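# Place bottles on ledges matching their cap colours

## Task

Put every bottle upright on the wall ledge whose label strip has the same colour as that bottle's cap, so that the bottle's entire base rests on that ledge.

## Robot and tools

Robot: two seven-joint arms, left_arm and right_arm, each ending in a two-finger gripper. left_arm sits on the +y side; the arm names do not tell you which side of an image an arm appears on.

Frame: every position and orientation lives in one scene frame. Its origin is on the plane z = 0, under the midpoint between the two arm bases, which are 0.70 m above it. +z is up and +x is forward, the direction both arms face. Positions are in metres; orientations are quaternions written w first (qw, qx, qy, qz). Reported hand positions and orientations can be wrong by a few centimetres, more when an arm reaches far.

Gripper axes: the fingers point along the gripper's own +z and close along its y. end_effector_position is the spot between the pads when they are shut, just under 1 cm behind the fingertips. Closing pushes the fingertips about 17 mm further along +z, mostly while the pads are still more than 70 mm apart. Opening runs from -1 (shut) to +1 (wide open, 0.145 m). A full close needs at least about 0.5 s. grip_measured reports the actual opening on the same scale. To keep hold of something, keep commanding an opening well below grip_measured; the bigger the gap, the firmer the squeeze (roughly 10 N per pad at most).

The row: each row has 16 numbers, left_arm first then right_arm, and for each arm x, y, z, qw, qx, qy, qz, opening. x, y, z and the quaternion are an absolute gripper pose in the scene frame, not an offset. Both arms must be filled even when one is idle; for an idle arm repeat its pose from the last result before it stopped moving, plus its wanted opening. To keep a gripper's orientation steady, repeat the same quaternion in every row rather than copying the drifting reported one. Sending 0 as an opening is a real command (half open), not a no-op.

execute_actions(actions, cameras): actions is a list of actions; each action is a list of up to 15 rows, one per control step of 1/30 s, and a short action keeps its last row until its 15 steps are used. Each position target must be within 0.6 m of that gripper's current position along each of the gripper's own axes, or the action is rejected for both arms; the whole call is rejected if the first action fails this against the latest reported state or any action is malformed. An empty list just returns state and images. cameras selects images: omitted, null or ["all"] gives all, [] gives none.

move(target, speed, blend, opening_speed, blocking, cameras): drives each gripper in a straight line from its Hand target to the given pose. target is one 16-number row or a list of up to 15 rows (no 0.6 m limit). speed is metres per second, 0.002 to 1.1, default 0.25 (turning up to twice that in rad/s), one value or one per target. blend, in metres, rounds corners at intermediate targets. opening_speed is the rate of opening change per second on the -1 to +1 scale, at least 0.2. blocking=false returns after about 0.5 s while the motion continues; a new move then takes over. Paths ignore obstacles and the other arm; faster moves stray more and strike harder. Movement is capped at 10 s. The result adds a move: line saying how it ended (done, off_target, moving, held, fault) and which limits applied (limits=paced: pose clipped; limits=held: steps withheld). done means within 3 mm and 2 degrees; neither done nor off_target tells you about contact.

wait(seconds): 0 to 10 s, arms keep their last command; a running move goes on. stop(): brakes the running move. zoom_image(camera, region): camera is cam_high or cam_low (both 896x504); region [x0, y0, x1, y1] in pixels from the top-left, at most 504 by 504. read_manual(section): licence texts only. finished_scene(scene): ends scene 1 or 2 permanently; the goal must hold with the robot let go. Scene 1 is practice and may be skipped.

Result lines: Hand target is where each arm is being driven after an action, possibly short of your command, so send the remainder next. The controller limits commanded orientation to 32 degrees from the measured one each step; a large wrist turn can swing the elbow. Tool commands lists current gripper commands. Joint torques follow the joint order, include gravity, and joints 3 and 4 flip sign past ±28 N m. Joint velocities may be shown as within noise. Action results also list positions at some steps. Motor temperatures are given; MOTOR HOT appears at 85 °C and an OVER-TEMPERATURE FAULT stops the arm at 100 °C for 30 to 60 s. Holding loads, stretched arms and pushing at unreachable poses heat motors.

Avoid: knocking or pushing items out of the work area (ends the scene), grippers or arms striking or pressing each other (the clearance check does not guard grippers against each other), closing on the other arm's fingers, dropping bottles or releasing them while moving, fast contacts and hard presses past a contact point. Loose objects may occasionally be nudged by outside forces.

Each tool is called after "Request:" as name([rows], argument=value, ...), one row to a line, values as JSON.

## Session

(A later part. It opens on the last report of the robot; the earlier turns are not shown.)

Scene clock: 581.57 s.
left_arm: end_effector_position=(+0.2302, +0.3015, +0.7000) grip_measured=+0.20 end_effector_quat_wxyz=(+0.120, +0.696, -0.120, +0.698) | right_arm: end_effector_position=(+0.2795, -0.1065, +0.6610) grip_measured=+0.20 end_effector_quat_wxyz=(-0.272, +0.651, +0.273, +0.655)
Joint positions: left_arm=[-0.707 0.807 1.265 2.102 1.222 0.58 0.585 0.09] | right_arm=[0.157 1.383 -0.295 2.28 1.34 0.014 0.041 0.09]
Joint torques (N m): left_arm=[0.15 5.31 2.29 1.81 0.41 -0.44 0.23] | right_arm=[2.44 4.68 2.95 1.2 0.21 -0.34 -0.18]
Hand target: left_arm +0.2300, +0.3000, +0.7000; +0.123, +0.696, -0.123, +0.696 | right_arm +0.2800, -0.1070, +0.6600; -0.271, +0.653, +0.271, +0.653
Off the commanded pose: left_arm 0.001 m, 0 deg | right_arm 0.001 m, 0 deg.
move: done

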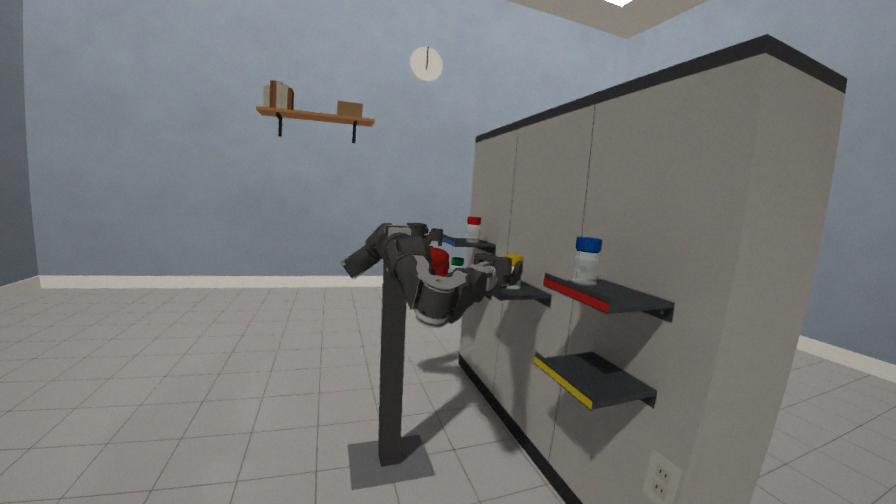

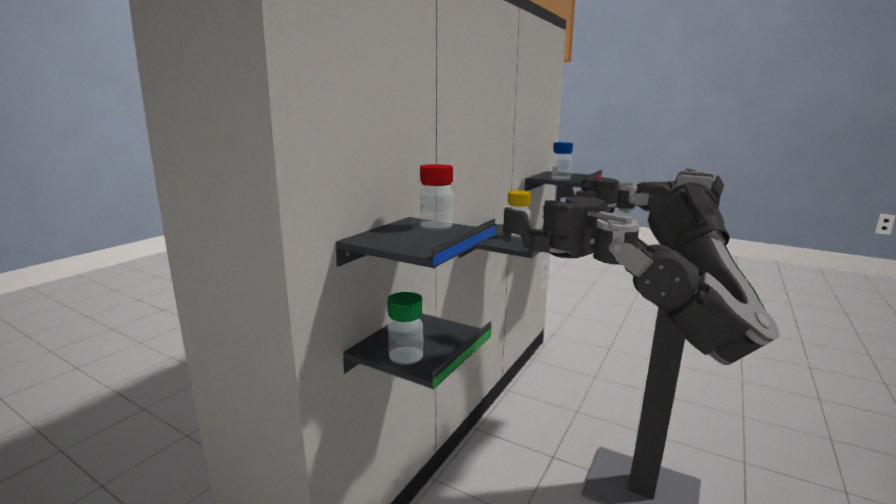

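Request:
move(target=[0.24, 0.357, 0.752, 0, 0.7071, 0, 0.7071, 0.2, 0.345, -0.042, 0.648, -0.2706, 0.6533, 0.2706, 0.6533, 0.2], speed=0.12)

Request:
zoom_image(camera="cam_low", region=[380, 130, 620, 280])

Request:
zoom_image(camera="cam_high", region=[430, 200, 630, 320])

Scene clock: 591.47 s.
left_arm: end_effector_position=(+0.2400, +0.3558, +0.7522) grip_measured=+0.20 end_effector_quat_wxyz=(+0.002, +0.706, -0.002, +0.708) | right_arm: end_effector_position=(+0.3443, -0.0416, +0.6495) grip_measured=+0.20 end_effector_quat_wxyz=(-0.273, +0.651, +0.271, +0.654)
Joint positions: left_arm=[-0.656 0.979 1.428 2.062 1.394 0.78 0.142 0.09] | right_arm=[0.657 0.787 -0.681 2.007 1.065 0.348 -0.055 0.09]
Joint torques (N m): left_arm=[0.54 5.74 2.48 0.64 0.24 -0.54 -0.06] | right_arm=[5 1.89 2.89 2 0.07 -0.33 -0.16]
Hand target: left_arm +0.2400, +0.3569, +0.7521; +0.000, +0.707, +0.000, +0.707 | right_arm +0.3450, -0.0420, +0.6481; -0.271, +0.653, +0.271, +0.653
Off the commanded pose: left_arm 0.001 m, 0 deg | right_arm 0.002 m, 0 deg.
joint sent to its limit (left arm) — joint 6 (wrist pitch), upper limit. The joint targets still meet the commanded pose.
move: done

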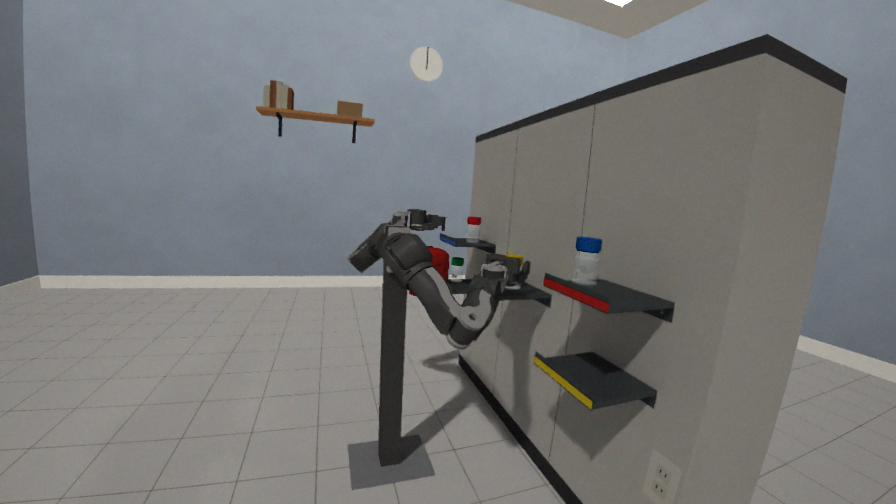

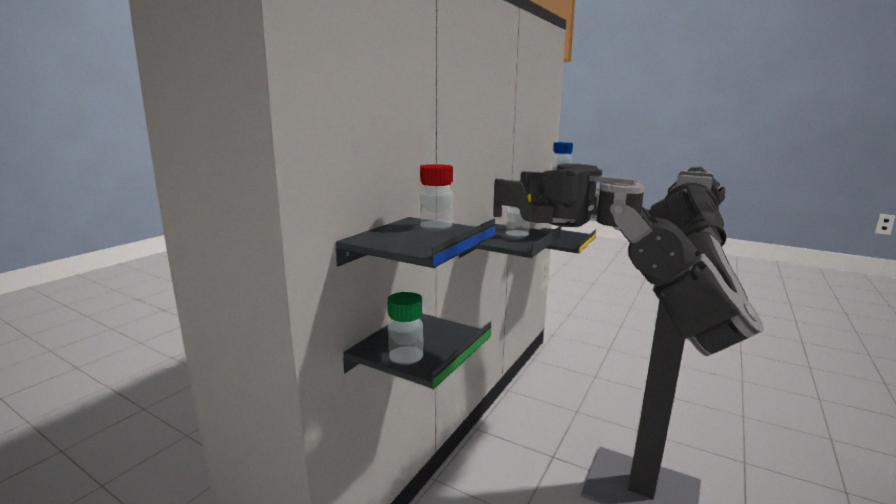

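Scaled by 2.100 (camera's finer frame: 1280x720).

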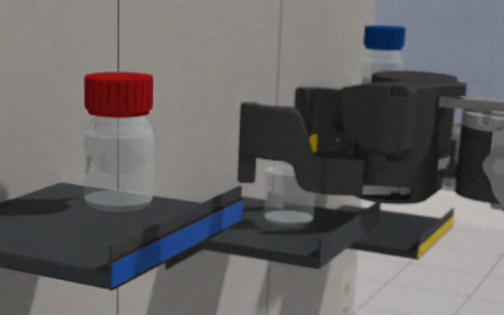

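Scaled by 2.520 (camera's finer frame: 1280x720).

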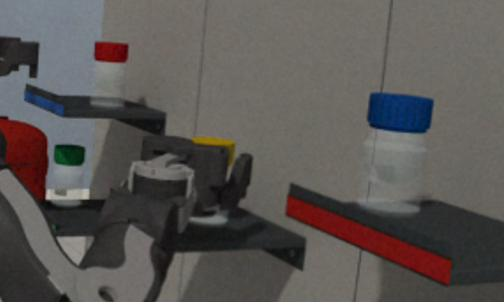

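Request:
move([
  [0.345, 0.357, 0.750, 0, 0.7071, 0, 0.7071, 0.2, 0.372, -0.015, 0.646, -0.2706, 0.6533, 0.2706, 0.6533, 0.2],
], speed=0.1)

Request:
zoom_image(camera="cam_low", region=[380, 130, 620, 280])

Request:
zoom_image(camera="cam_high", region=[430, 200, 630, 320])

Scene clock: 600.97 s.
left_arm: end_effector_position=(+0.3448, +0.3557, +0.7522) grip_measured=+0.20 end_effector_quat_wxyz=(+0.001, +0.706, -0.003, +0.709) | right_arm: end_effector_position=(+0.3719, -0.0155, +0.6474) grip_measured=+0.20 end_effector_quat_wxyz=(-0.272, +0.652, +0.269, +0.655)
Joint positions: left_arm=[-0.59 1.424 0.968 1.759 1.51 0.384 -0.065 0.09] | right_arm=[0.751 0.612 -0.741 1.851 0.984 0.38 -0.056 0.09]
Joint torques (N m): left_arm=[3.55 5.71 2.66 0.54 0.15 -0.71 -0.06] | right_arm=[5.97 0.99 2.54 2.07 0.05 -0.34 -0.01]
Hand target: left_arm +0.3450, +0.3570, +0.7500; +0.000, +0.707, +0.000, +0.707 | right_arm +0.3720, -0.0149, +0.6460; -0.271, +0.653, +0.271, +0.653
Off the commanded pose: left_arm 0.003 m, 0 deg | right_arm 0.002 m, 0 deg.
move: done

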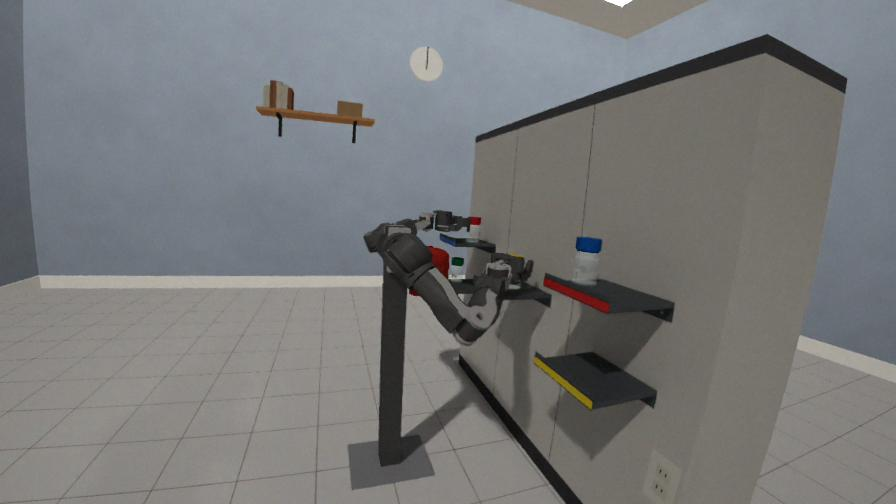

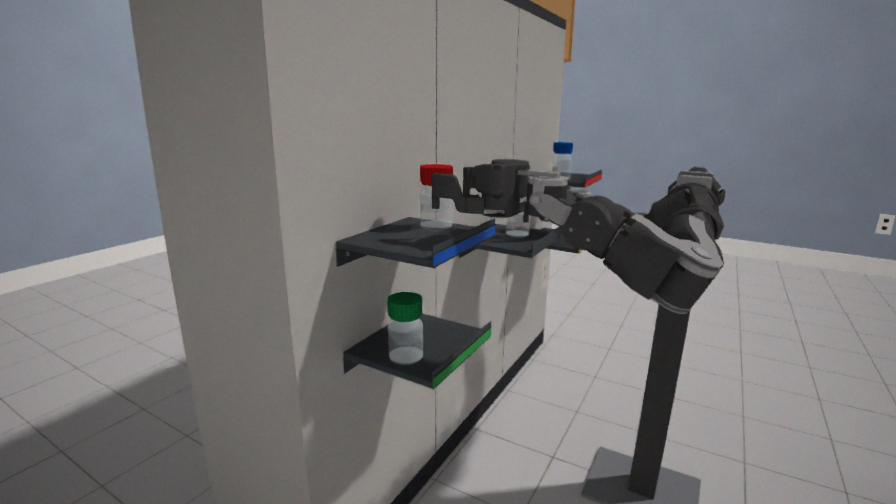

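Scaled by 2.100 (camera's finer frame: 1280x720).

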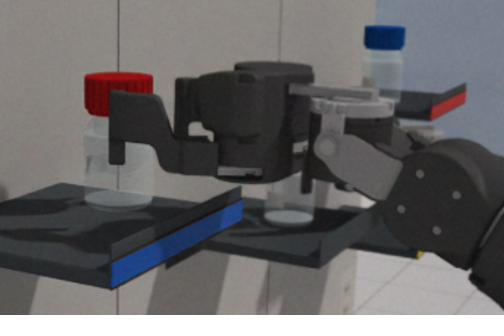

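Scaled by 2.520 (camera's finer frame: 1280x720).

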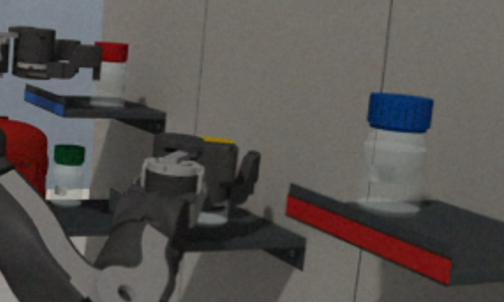

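Request:
move([
  [0.376, 0.357, 0.750, 0, 0.7071, 0, 0.7071, 0.2, 0.374, -0.015, 0.646, -0.2706, 0.6533, 0.2706, 0.6533, 0.2],
  [0.376, 0.357, 0.750, 0, 0.7071, 0, 0.7071, -0.6, 0.374, -0.015, 0.646, -0.2706, 0.6533, 0.2706, 0.6533, -0.6],
], speed=0.08, opening_speed=0.6)

Request:
zoom_image(camera="cam_low", region=[380, 130, 620, 280])

Request:
zoom_image(camera="cam_high", region=[430, 200, 630, 320])

Scene clock: 612.50 s.
left_arm: end_effector_position=(+0.3766, +0.3549, +0.7489) grip_measured=-0.27 end_effector_quat_wxyz=(+0.001, +0.708, -0.006, +0.706) | right_arm: end_effector_position=(+0.3739, -0.0155, +0.6471) grip_measured=-0.25 end_effector_quat_wxyz=(-0.272, +0.652, +0.269, +0.655)
Joint positions: left_arm=[-1.202 1.591 1.443 1.629 1.585 0.244 -0.07 0.055] | right_arm=[0.755 0.607 -0.741 1.841 0.982 0.381 -0.051 0.057]
Joint torques (N m): left_arm=[4.6 2.23 4.33 0.06 0.13 -0.72 -0.07] | right_arm=[6.03 0.8 2.73 1.98 -0.01 -0.37 0.06]
Hand target: left_arm +0.3760, +0.3571, +0.7500; -0.002, +0.707, -0.002, +0.707 | right_arm +0.3739, -0.0149, +0.6460; -0.271, +0.653, +0.271, +0.653
Off the commanded pose: left_arm 0.002 m, 1 deg | right_arm 0.001 m, 0 deg.
joint sent to its limit (left arm) — joint 5 (forearm roll), upper limit. The joint targets still meet the commanded pose.
move: done

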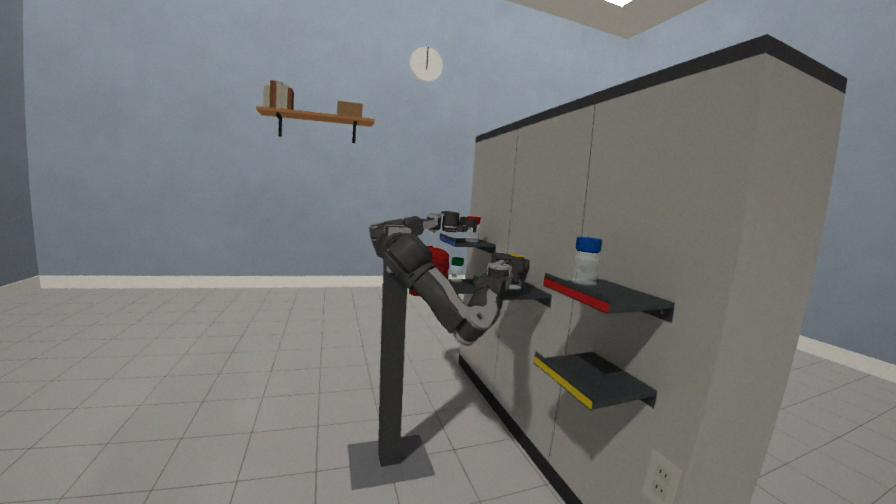

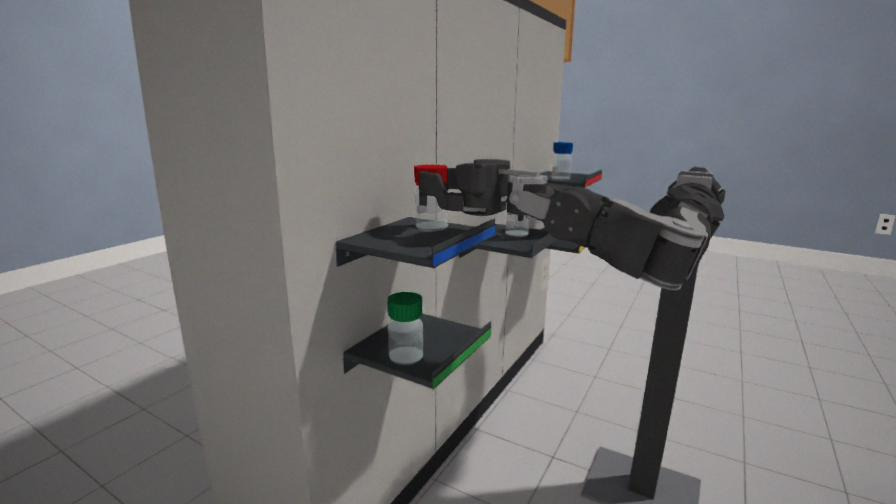

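Scaled by 2.100 (camera's finer frame: 1280x720).

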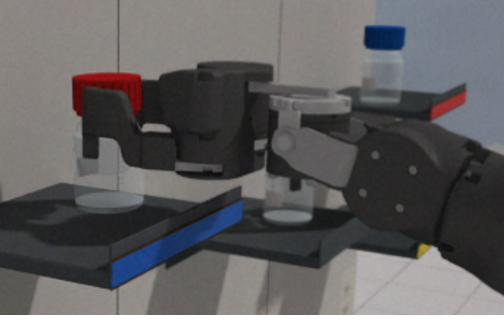

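Scaled by 2.520 (camera's finer frame: 1280x720).

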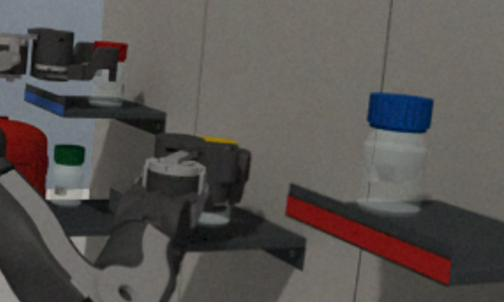

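Request:
move([
  [0.374, 0.357, 0.785, 0, 0.7071, 0, 0.7071, -0.6, 0.372, -0.017, 0.70, -0.2706, 0.6533, 0.2706, 0.6533, -0.6],
  [0.25, 0.345, 0.785, 0.0616, 0.7044, -0.0616, 0.7044, -0.6, 0.26, -0.15, 0.69, -0.2706, 0.6533, 0.2706, 0.6533, -0.6],
], speed=[0.08, 0.13], blend=0.01)

Request:
zoom_image(camera="cam_low", region=[380, 100, 640, 280])

Scene clock: 649.30 s.
left_arm: end_effector_position=(+0.2503, +0.3461, +0.7834) grip_measured=-0.27 end_effector_quat_wxyz=(+0.060, +0.708, -0.059, +0.702) | right_arm: end_effector_position=(+0.2608, -0.1503, +0.6873) grip_measured=-0.25 end_effector_quat_wxyz=(-0.270, +0.658, +0.268, +0.650)
Joint positions: left_arm=[-0.797 1.151 1.574 1.902 1.485 0.781 0.292 0.055] | right_arm=[-0.318 1.074 0.555 2.275 1.314 0.451 0.349 0.057]
Joint torques (N m): left_arm=[2.25 5.29 2.24 0.61 0.24 -0.78 0.22] | right_arm=[2.65 4.68 3.93 1.37 0.36 -0.51 0.19]
Hand target: left_arm +0.2500, +0.3450, +0.7850; +0.062, +0.704, -0.062, +0.704 | right_arm +0.2600, -0.1500, +0.6899; -0.271, +0.653, +0.270, +0.653
Off the commanded pose: left_arm 0.002 m, 1 deg | right_arm 0.003 m, 1 deg.
move: done

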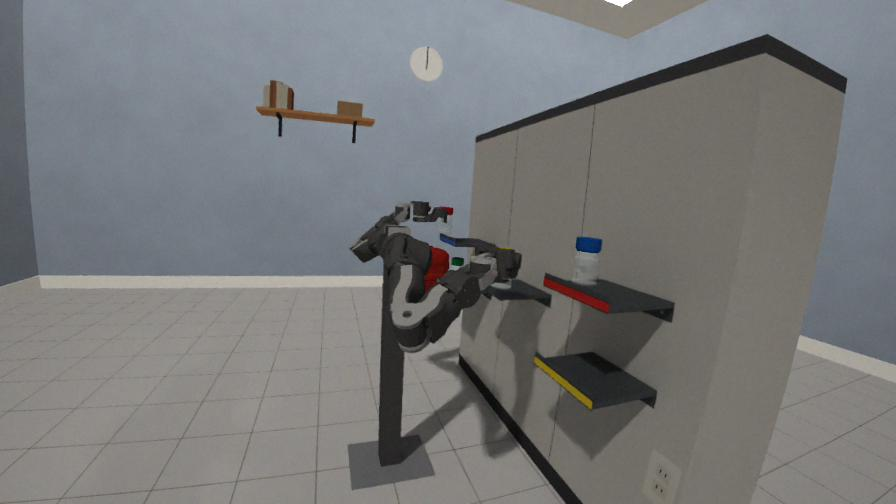

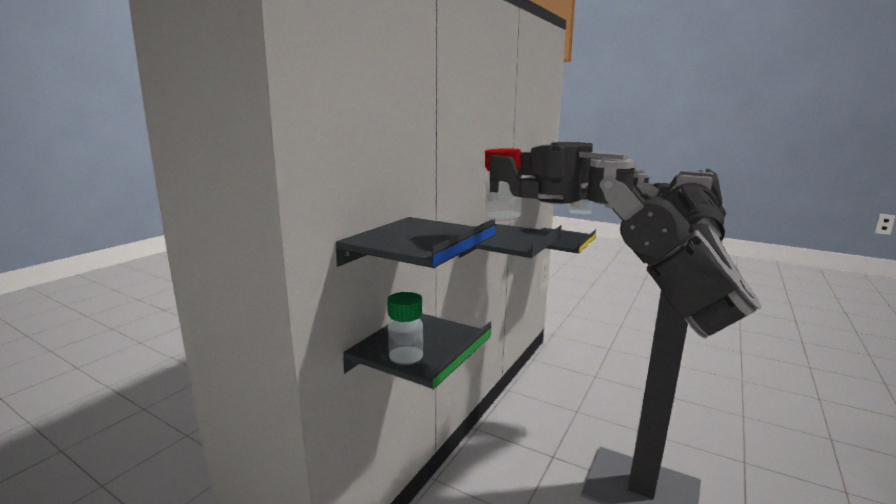

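Scaled by 1.938 (camera's finer frame: 1280x720).

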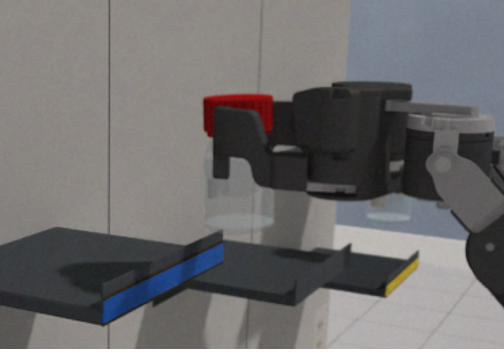

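Request:
move([
  [0.235, 0.28, 0.74, 0.1228, 0.6964, -0.1228, 0.6964, -0.6, 0.22, -0.30, 0.63, -0.1228, 0.6964, 0.1228, 0.6964, -0.6],
  [0.265, 0.17, 0.72, 0.2706, 0.6533, -0.2706, 0.6533, -0.6, 0.22, -0.41, 0.595, 0, 0.7071, 0, 0.7071, -0.6],
], speed=0.13, blend=0.02)

Request:
move(target=[0.37, -0.01, 0.715, 0.2706, 0.6533, -0.2706, 0.6533, -0.6, 0.37, -0.415, 0.594, 0, 0.7071, 0, 0.7071, -0.6], speed=0.12)

Request:
zoom_image(camera="cam_low", region=[440, 130, 640, 280])

Request:
zoom_image(camera="cam_high", region=[430, 200, 690, 420])

Scene clock: 667.37 s.
left_arm: end_effector_position=(+0.2655, +0.1706, +0.7179) grip_measured=-0.27 end_effector_quat_wxyz=(+0.267, +0.658, -0.270, +0.650) | right_arm: end_effector_position=(+0.2208, -0.4089, +0.5917) grip_measured=-0.25 end_effector_quat_wxyz=(-0.003, +0.712, +0.000, +0.702)
Joint positions: left_arm=[-0.632 1.278 0.922 2.186 1.522 0.364 0.382 0.055] | right_arm=[-0.559 0.562 1.065 1.736 0.778 0.271 0.732 0.057]
Joint torques (N m): left_arm=[3.63 4.52 2.13 0.25 0.46 -0.93 0.21] | right_arm=[0.38 5.71 4.59 3.11 0.64 -0.47 0.04]
Hand target: left_arm +0.2650, +0.1700, +0.7201; +0.271, +0.653, -0.271, +0.653 | right_arm +0.2200, -0.4100, +0.5950; +0.000, +0.707, +0.000, +0.707
Off the commanded pose: left_arm 0.002 m, 1 deg | right_arm 0.004 m, 1 deg.
move: off_target (right_arm)

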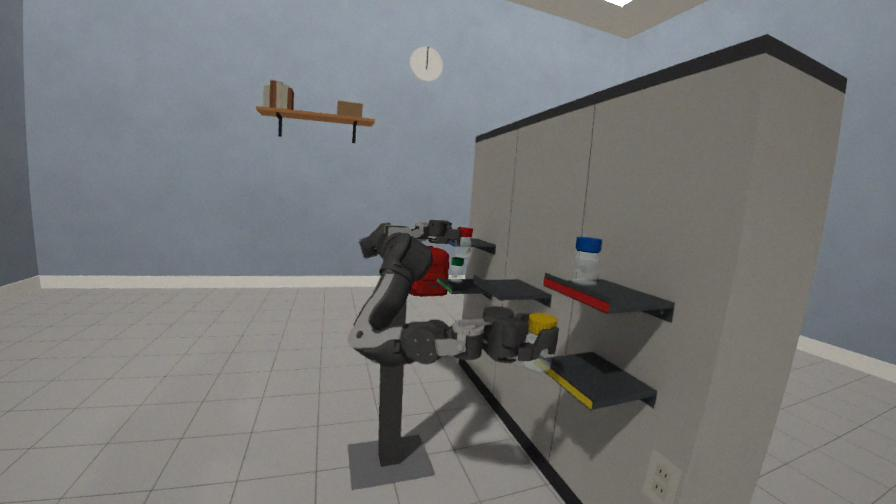

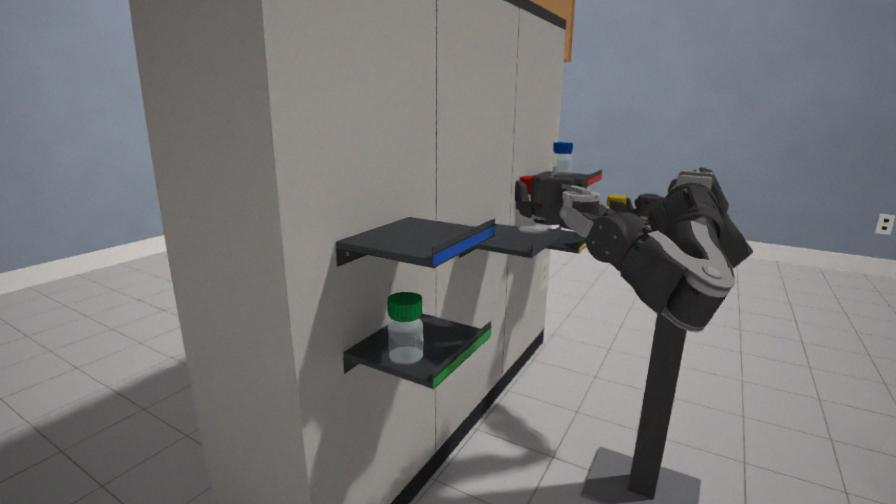

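Scene clock: 669.57 s.
left_arm: end_effector_position=(+0.3219, +0.0515, +0.7145) grip_measured=-0.27 end_effector_quat_wxyz=(+0.272, +0.629, -0.307, +0.660) | right_arm: end_effector_position=(+0.3698, -0.4146, +0.5910) grip_measured=-0.25 end_effector_quat_wxyz=(+0.000, +0.712, +0.000, +0.702)
Joint positions: left_arm=[-1.407 2.01 1.462 2.112 1.585 -0.013 -0.134 0.055] | right_arm=[0.196 0.736 0.496 1.289 0.521 0.279 0.579 0.057]
Joint torques (N m): left_arm=[5.76 0.86 2.55 0.02 0.1 -1 -0.04] | right_arm=[4.6 7.19 2.77 3.34 0.54 -0.64 0.02]
Hand target: left_arm +0.3220, +0.0516, +0.7145; +0.274, +0.628, -0.304, +0.662 | right_arm +0.3700, -0.4151, +0.5940; +0.000, +0.707, +0.000, +0.707
Off the commanded pose: left_arm 0.078 m, 5 deg | right_arm 0.003 m, 1 deg.
joint sent to its limit (left arm) — joint 1 (shoulder pitch), lower limit; joint 2 (shoulder roll), upper limit; joint 5 (forearm roll), upper limit. The joint targets are off in position and orientation.
move: off_target (left_arm)

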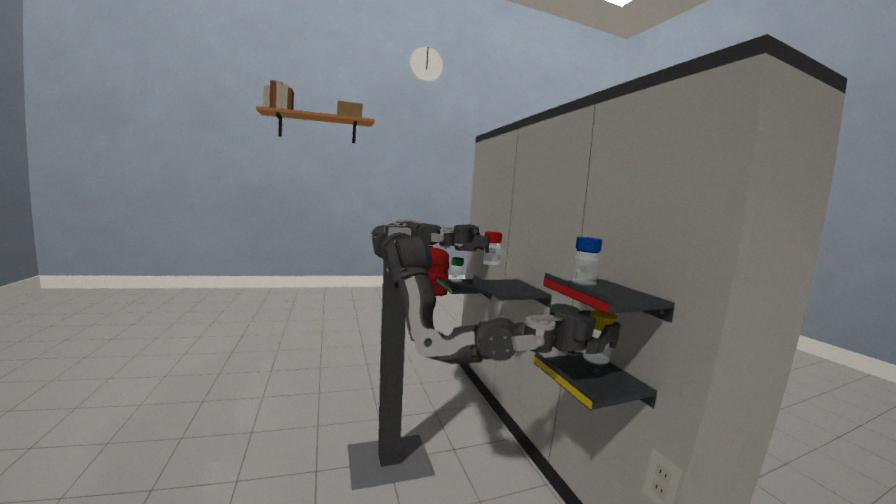

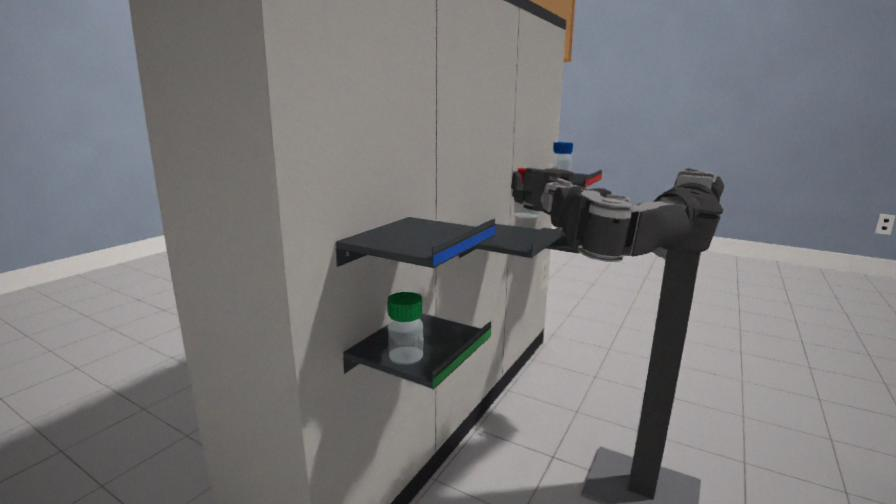

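Scaled by 2.520 (camera's finer frame: 1280x720).

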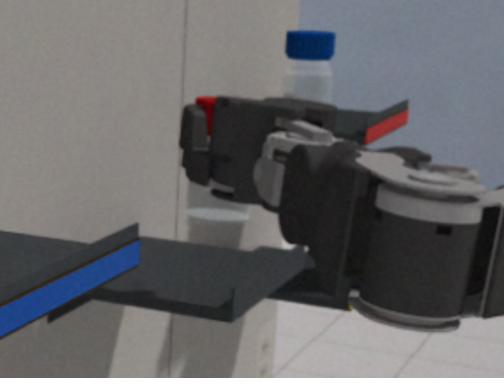

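Scaled by 1.938 (camera's finer frame: 1280x720).

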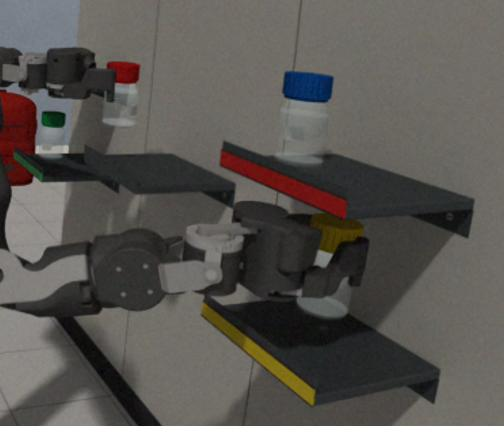

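Request:
move([
  [0.265, 0.17, 0.70, 0.2706, 0.6533, -0.2706, 0.6533, -0.6, 0.37, -0.415, 0.575, 0, 0.7071, 0, 0.7071, -0.6],
  [0.235, 0.22, 0.60, 0.2126, 0.6744, -0.2126, 0.6744, -0.6, 0.37, -0.415, 0.560, 0, 0.7071, 0, 0.7071, -0.6],
], speed=[0.1, 0.1])

Request:
zoom_image(camera="cam_high", region=[430, 200, 690, 420])

Scene clock: 685.03 s.
left_arm: end_effector_position=(+0.2352, +0.2202, +0.5983) grip_measured=-0.27 end_effector_quat_wxyz=(+0.212, +0.679, -0.212, +0.670) | right_arm: end_effector_position=(+0.3699, -0.4156, +0.5579) grip_measured=-0.25 end_effector_quat_wxyz=(+0.001, +0.712, -0.002, +0.703)
Joint positions: left_arm=[-1.396 1.111 0.912 2.123 1.22 -0.365 0.424 0.055] | right_arm=[0.19 0.675 0.496 1.198 0.466 0.16 0.615 0.057]
Joint torques (N m): left_arm=[1.65 0.94 1.91 2.1 0.39 -0.89 0.16] | right_arm=[4.15 6.98 2.3 3.64 0.56 -0.64 0.18]
Hand target: left_arm +0.2350, +0.2200, +0.6000; +0.213, +0.674, -0.212, +0.674 | right_arm +0.3700, -0.4150, +0.5600; +0.000, +0.707, +0.000, +0.707
Off the commanded pose: left_arm 0.002 m, 1 deg | right_arm 0.002 m, 1 deg.
move: done

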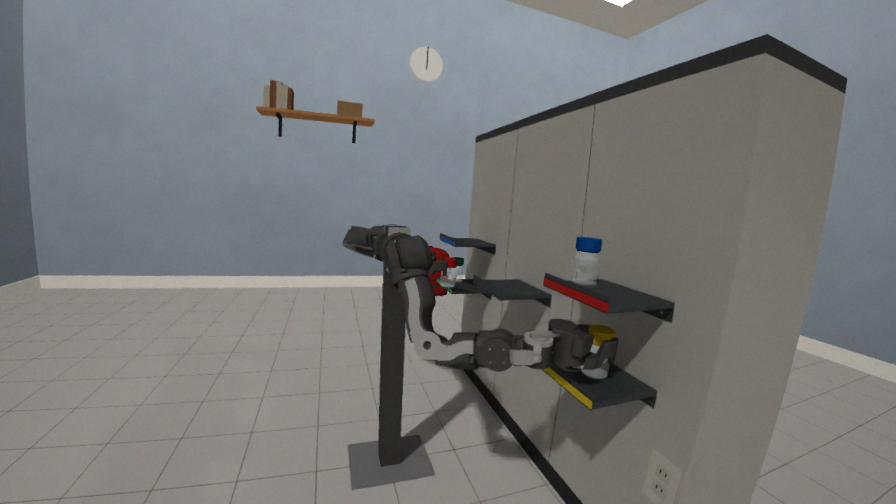

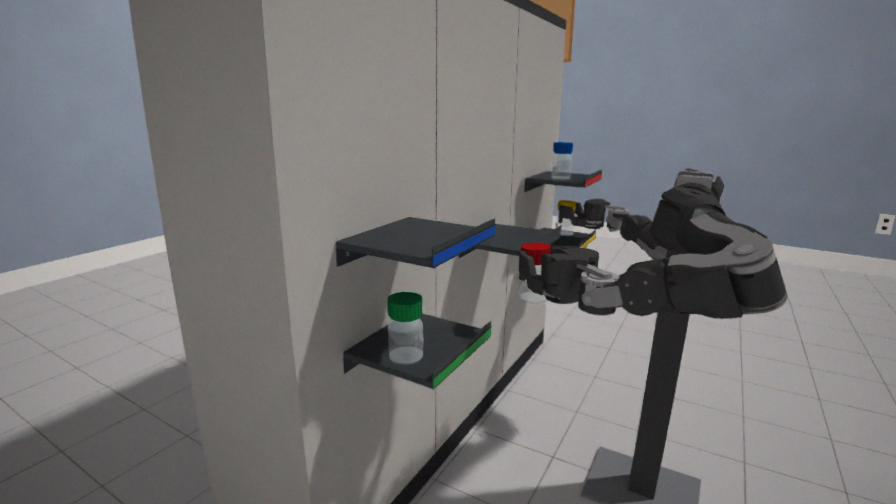

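Scaled by 1.938 (camera's finer frame: 1280x720).

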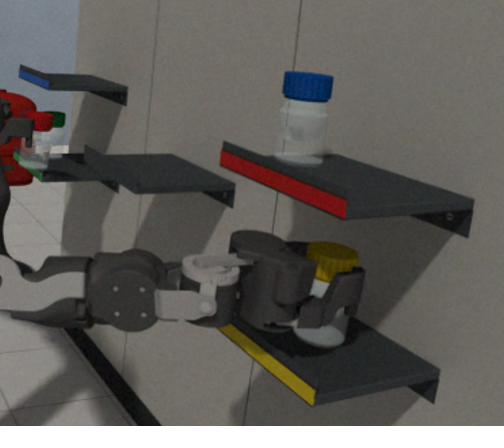

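Request:
move([
  [0.225, 0.21, 0.44, 0, 0.7071, 0, 0.7071, -0.6, 0.37, -0.415, 0.548, 0, 0.7071, 0, 0.7071, -0.6],
], speed=0.12)

Request:
zoom_image(camera="cam_high", region=[430, 200, 690, 420])

Scene clock: 697.33 s.
left_arm: end_effector_position=(+0.2242, +0.2089, +0.4376) grip_measured=-0.27 end_effector_quat_wxyz=(+0.002, +0.712, -0.001, +0.702) | right_arm: end_effector_position=(+0.3694, -0.4159, +0.5501) grip_measured=-0.25 end_effector_quat_wxyz=(+0.002, +0.706, +0.000, +0.708)
Joint positions: left_arm=[-0.681 0.46 -0.101 1.808 0.329 -0.486 -0.215 0.055] | right_arm=[0.191 0.661 0.496 1.163 0.458 0.105 0.631 0.057]
Joint torques (N m): left_arm=[0.49 1.7 1.33 4.57 -0.05 -1 0.05] | right_arm=[4.18 6.58 1.07 2.96 0.43 -0.37 0.02]
Hand target: left_arm +0.2250, +0.2101, +0.4400; +0.000, +0.707, +0.000, +0.707 | right_arm +0.3700, -0.4150, +0.5480; +0.000, +0.707, +0.000, +0.707
Off the commanded pose: left_arm 0.003 m, 1 deg | right_arm 0.002 m, 0 deg.
move: done

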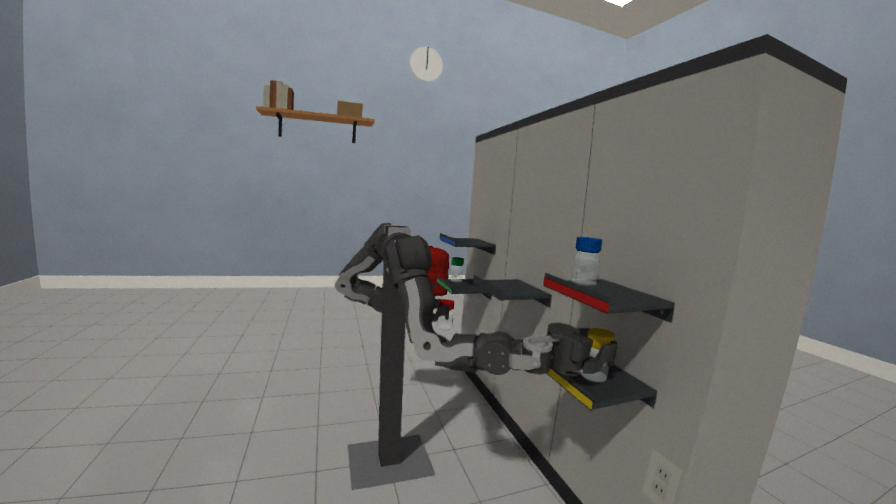

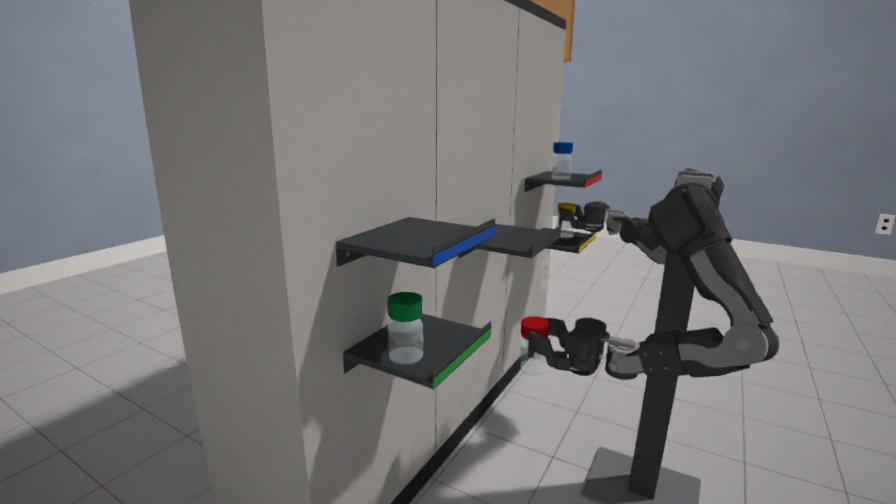

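Scaled by 1.938 (camera's finer frame: 1280x720).

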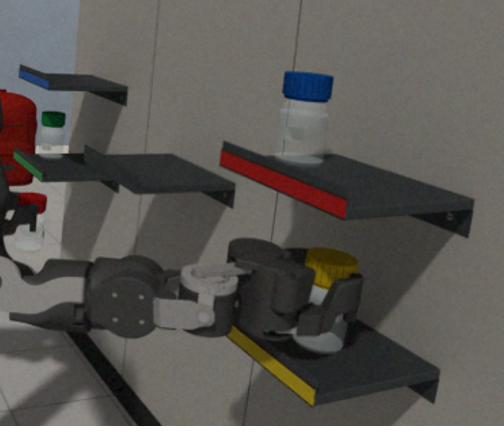

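Request:
move([
  [0.26, 0.13, 0.48, 0.2706, 0.6533, -0.2706, 0.6533, -0.6, 0.37, -0.415, 0.544, 0, 0.7071, 0, 0.7071, -0.6],
], speed=0.1, cameras=[])

Request:
move([
  [0.275, 0.145, 0.60, 0.2706, 0.6533, -0.2706, 0.6533, -0.6, 0.37, -0.415, 0.5475, 0, 0.7071, 0, 0.7071, -0.6],
  [0.275, 0.145, 0.685, 0.2706, 0.6533, -0.2706, 0.6533, -0.6, 0.37, -0.415, 0.5475, 0, 0.7071, 0, 0.7071, -0.6],
], speed=0.12, blend=0.01)

Request:
zoom_image(camera="cam_high", region=[530, 220, 690, 420])

Scene clock: 717.03 s.
left_arm: end_effector_position=(+0.2601, +0.1298, +0.4795) grip_measured=-0.27 end_effector_quat_wxyz=(+0.269, +0.655, -0.271, +0.652) | right_arm: end_effector_position=(+0.3699, -0.4155, +0.5498) grip_measured=-0.25 end_effector_quat_wxyz=(+0.001, +0.700, +0.002, +0.714)
Joint positions: left_arm=[-0.304 0.847 -0.296 1.773 0.691 -0.362 0.41 0.055] | right_arm=[0.191 0.661 0.488 1.151 0.47 0.078 0.631 0.057]
Joint torques (N m): left_arm=[2.97 3.78 1.78 3.58 0.46 -0.76 0.23] | right_arm=[3.39 6.92 0.42 2.59 0.32 -0.12 -0.06]
Hand target: left_arm +0.2600, +0.1300, +0.4800; +0.271, +0.653, -0.271, +0.653 | right_arm +0.3699, -0.4150, +0.5441; +0.000, +0.707, +0.000, +0.707
Off the commanded pose: left_arm 0.001 m, 0 deg | right_arm 0.006 m, 1 deg.
move: off_target (right_arm)

Scene clock: 719.23 s.
left_arm: end_effector_position=(+0.2748, +0.1449, +0.6831) grip_measured=-0.27 end_effector_quat_wxyz=(+0.270, +0.656, -0.274, +0.649) | right_arm: end_effector_position=(+0.3699, -0.4153, +0.5500) grip_measured=-0.25 end_effector_quat_wxyz=(+0.000, +0.702, +0.001, +0.712)
Joint positions: left_arm=[-0.295 1.217 0.423 2.226 1.356 0.298 0.291 0.055] | right_arm=[0.191 0.662 0.488 1.155 0.47 0.088 0.631 0.057]
Joint torques (N m): left_arm=[4.26 4.05 2.21 1.62 0.39 -0.81 -0.06] | right_arm=[3.44 7.4 1.16 3.97 0.4 -0.01 -0.11]
Hand target: left_arm +0.2750, +0.1451, +0.6851; +0.271, +0.653, -0.271, +0.653 | right_arm +0.3700, -0.4150, +0.5475; +0.000, +0.707, +0.000, +0.707
Off the commanded pose: left_arm 0.002 m, 1 deg | right_arm 0.003 m, 1 deg.
move: done

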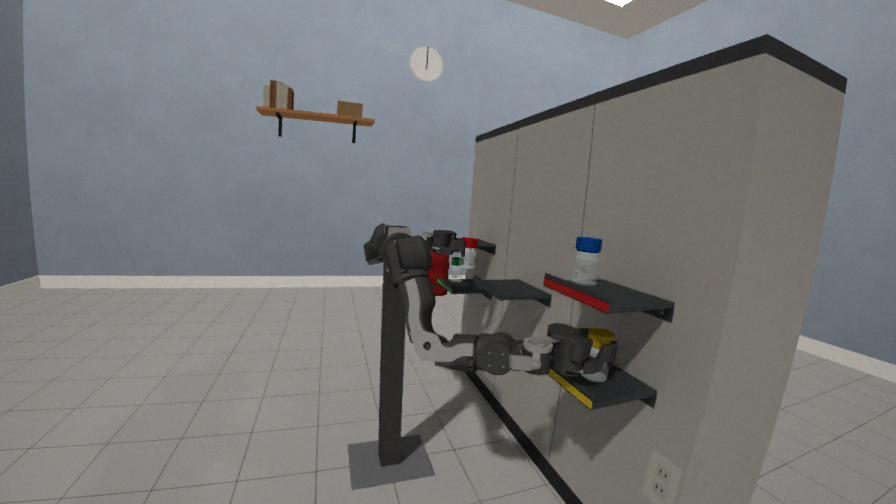

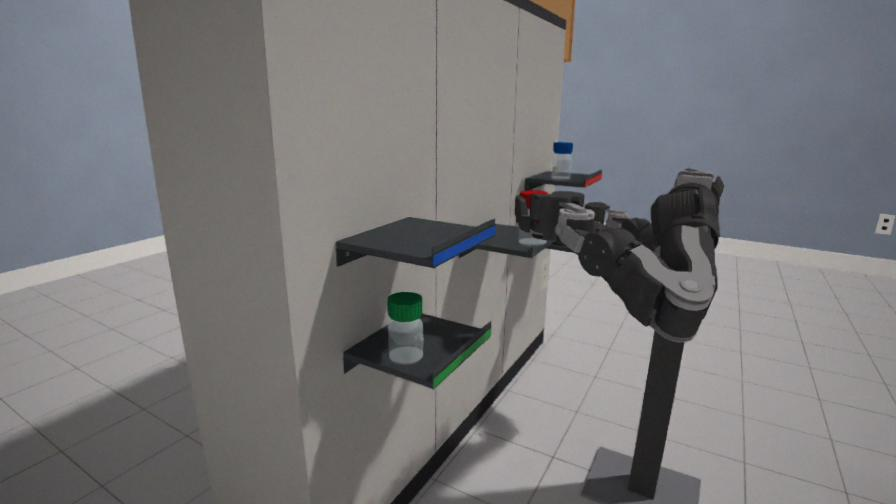

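Scaled by 2.520 (camera's finer frame: 1280x720).

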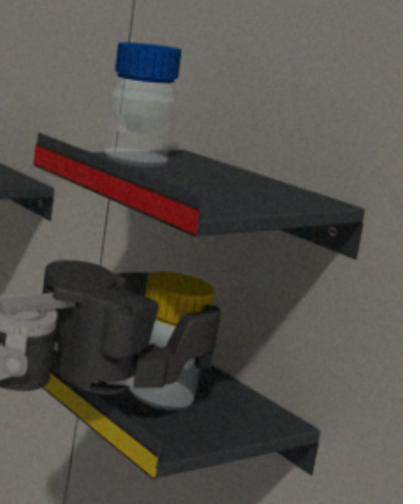

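Request:
move([
  [0.275, 0.145, 0.685, 0.2706, 0.6533, -0.2706, 0.6533, -0.6, 0.37, -0.415, 0.548, 0, 0.7071, 0, 0.7071, 0.2],
  [0.37, -0.01, 0.705, 0.2706, 0.6533, -0.2706, 0.6533, -0.6, 0.24, -0.415, 0.56, 0, 0.7071, 0, 0.7071, 0.2],
], speed=0.12, opening_speed=0.8)

Request:
zoom_image(camera="cam_high", region=[430, 200, 690, 420])

Scene clock: 732.60 s.
left_arm: end_effector_position=(+0.3692, -0.0109, +0.7027) grip_measured=-0.27 end_effector_quat_wxyz=(+0.271, +0.656, -0.274, +0.649) | right_arm: end_effector_position=(+0.2399, -0.4162, +0.5585) grip_measured=+0.20 end_effector_quat_wxyz=(+0.001, +0.709, -0.003, +0.705)
Joint positions: left_arm=[0.938 0.473 -0.709 1.869 1.099 0.619 -0.205 0.055] | right_arm=[-0.438 0.554 0.939 1.591 0.681 0.156 0.746 0.09]
Joint torques (N m): left_arm=[8.74 0.09 2.97 2.22 -0.06 -0.85 0] | right_arm=[0.65 6.53 2.93 3.62 0.59 -0.39 0.16]
Hand target: left_arm +0.3700, -0.0100, +0.7050; +0.271, +0.653, -0.271, +0.653 | right_arm +0.2400, -0.4151, +0.5601; +0.000, +0.707, +0.000, +0.707
Off the commanded pose: left_arm 0.003 m, 1 deg | right_arm 0.002 m, 1 deg.
move: done

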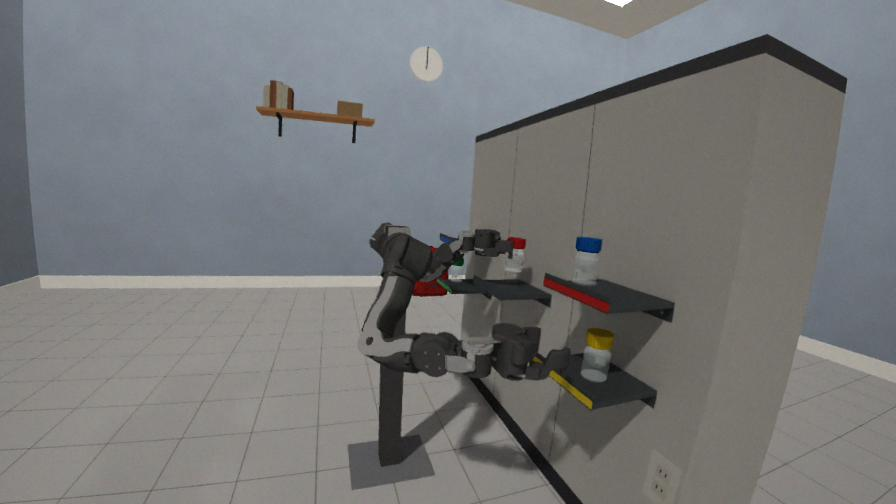

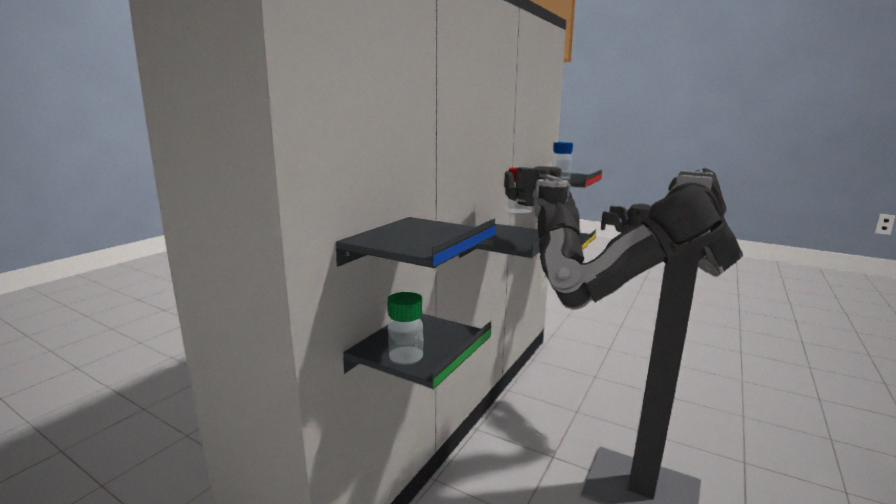

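Scaled by 1.938 (camera's finer frame: 1280x720).

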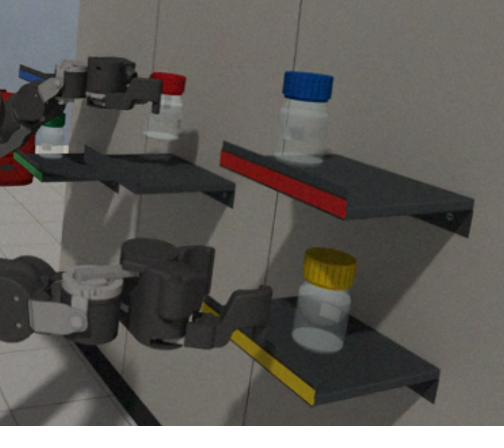

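Request:
move([
  [0.37, -0.01, 0.668, 0.2706, 0.6533, -0.2706, 0.6533, -0.6, 0.235, -0.27, 0.50, -0.1228, 0.6964, 0.1228, 0.6964, 0.2],
  [0.37, -0.01, 0.645, 0.2706, 0.6533, -0.2706, 0.6533, -0.6, 0.25, -0.17, 0.48, -0.2126, 0.6744, 0.2126, 0.6744, 0.2],
], speed=[0.1,0.07])

Request:
zoom_image(camera="cam_high", region=[430, 200, 690, 420])

Scene clock: 748.47 s.
left_arm: end_effector_position=(+0.3704, -0.0091, +0.6474) grip_measured=-0.27 end_effector_quat_wxyz=(+0.268, +0.653, -0.269, +0.655) | right_arm: end_effector_position=(+0.2499, -0.1702, +0.4804) grip_measured=+0.20 end_effector_quat_wxyz=(-0.213, +0.675, +0.212, +0.674)
Joint positions: left_arm=[0.737 0.483 -0.73 1.844 0.897 0.452 -0.101 0.055] | right_arm=[-0.458 0.297 0.31 1.812 0.399 -0.125 0.828 0.09]
Joint torques (N m): left_arm=[7.11 0.44 1.68 2.54 0.05 -0.82 0.25] | right_arm=[0.91 2.49 0.99 3.45 0.48 -0.33 -0.05]
Hand target: left_arm +0.3700, -0.0100, +0.6450; +0.270, +0.653, -0.271, +0.653 | right_arm +0.2500, -0.1700, +0.4799; -0.213, +0.675, +0.213, +0.674
Off the commanded pose: left_arm 0.003 m, 0 deg | right_arm 0.000 m, 0 deg.
move: done

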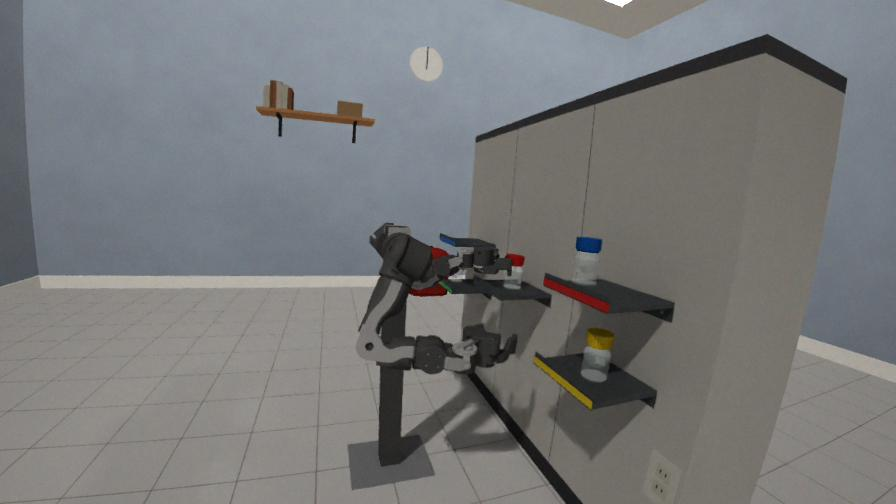

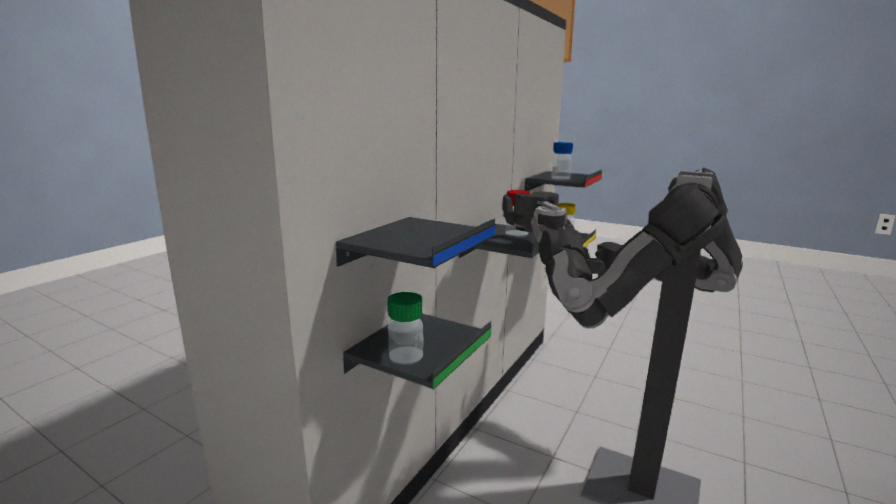

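Scaled by 1.938 (camera's finer frame: 1280x720).

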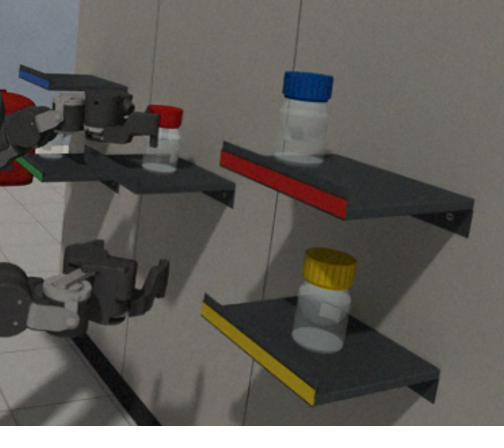

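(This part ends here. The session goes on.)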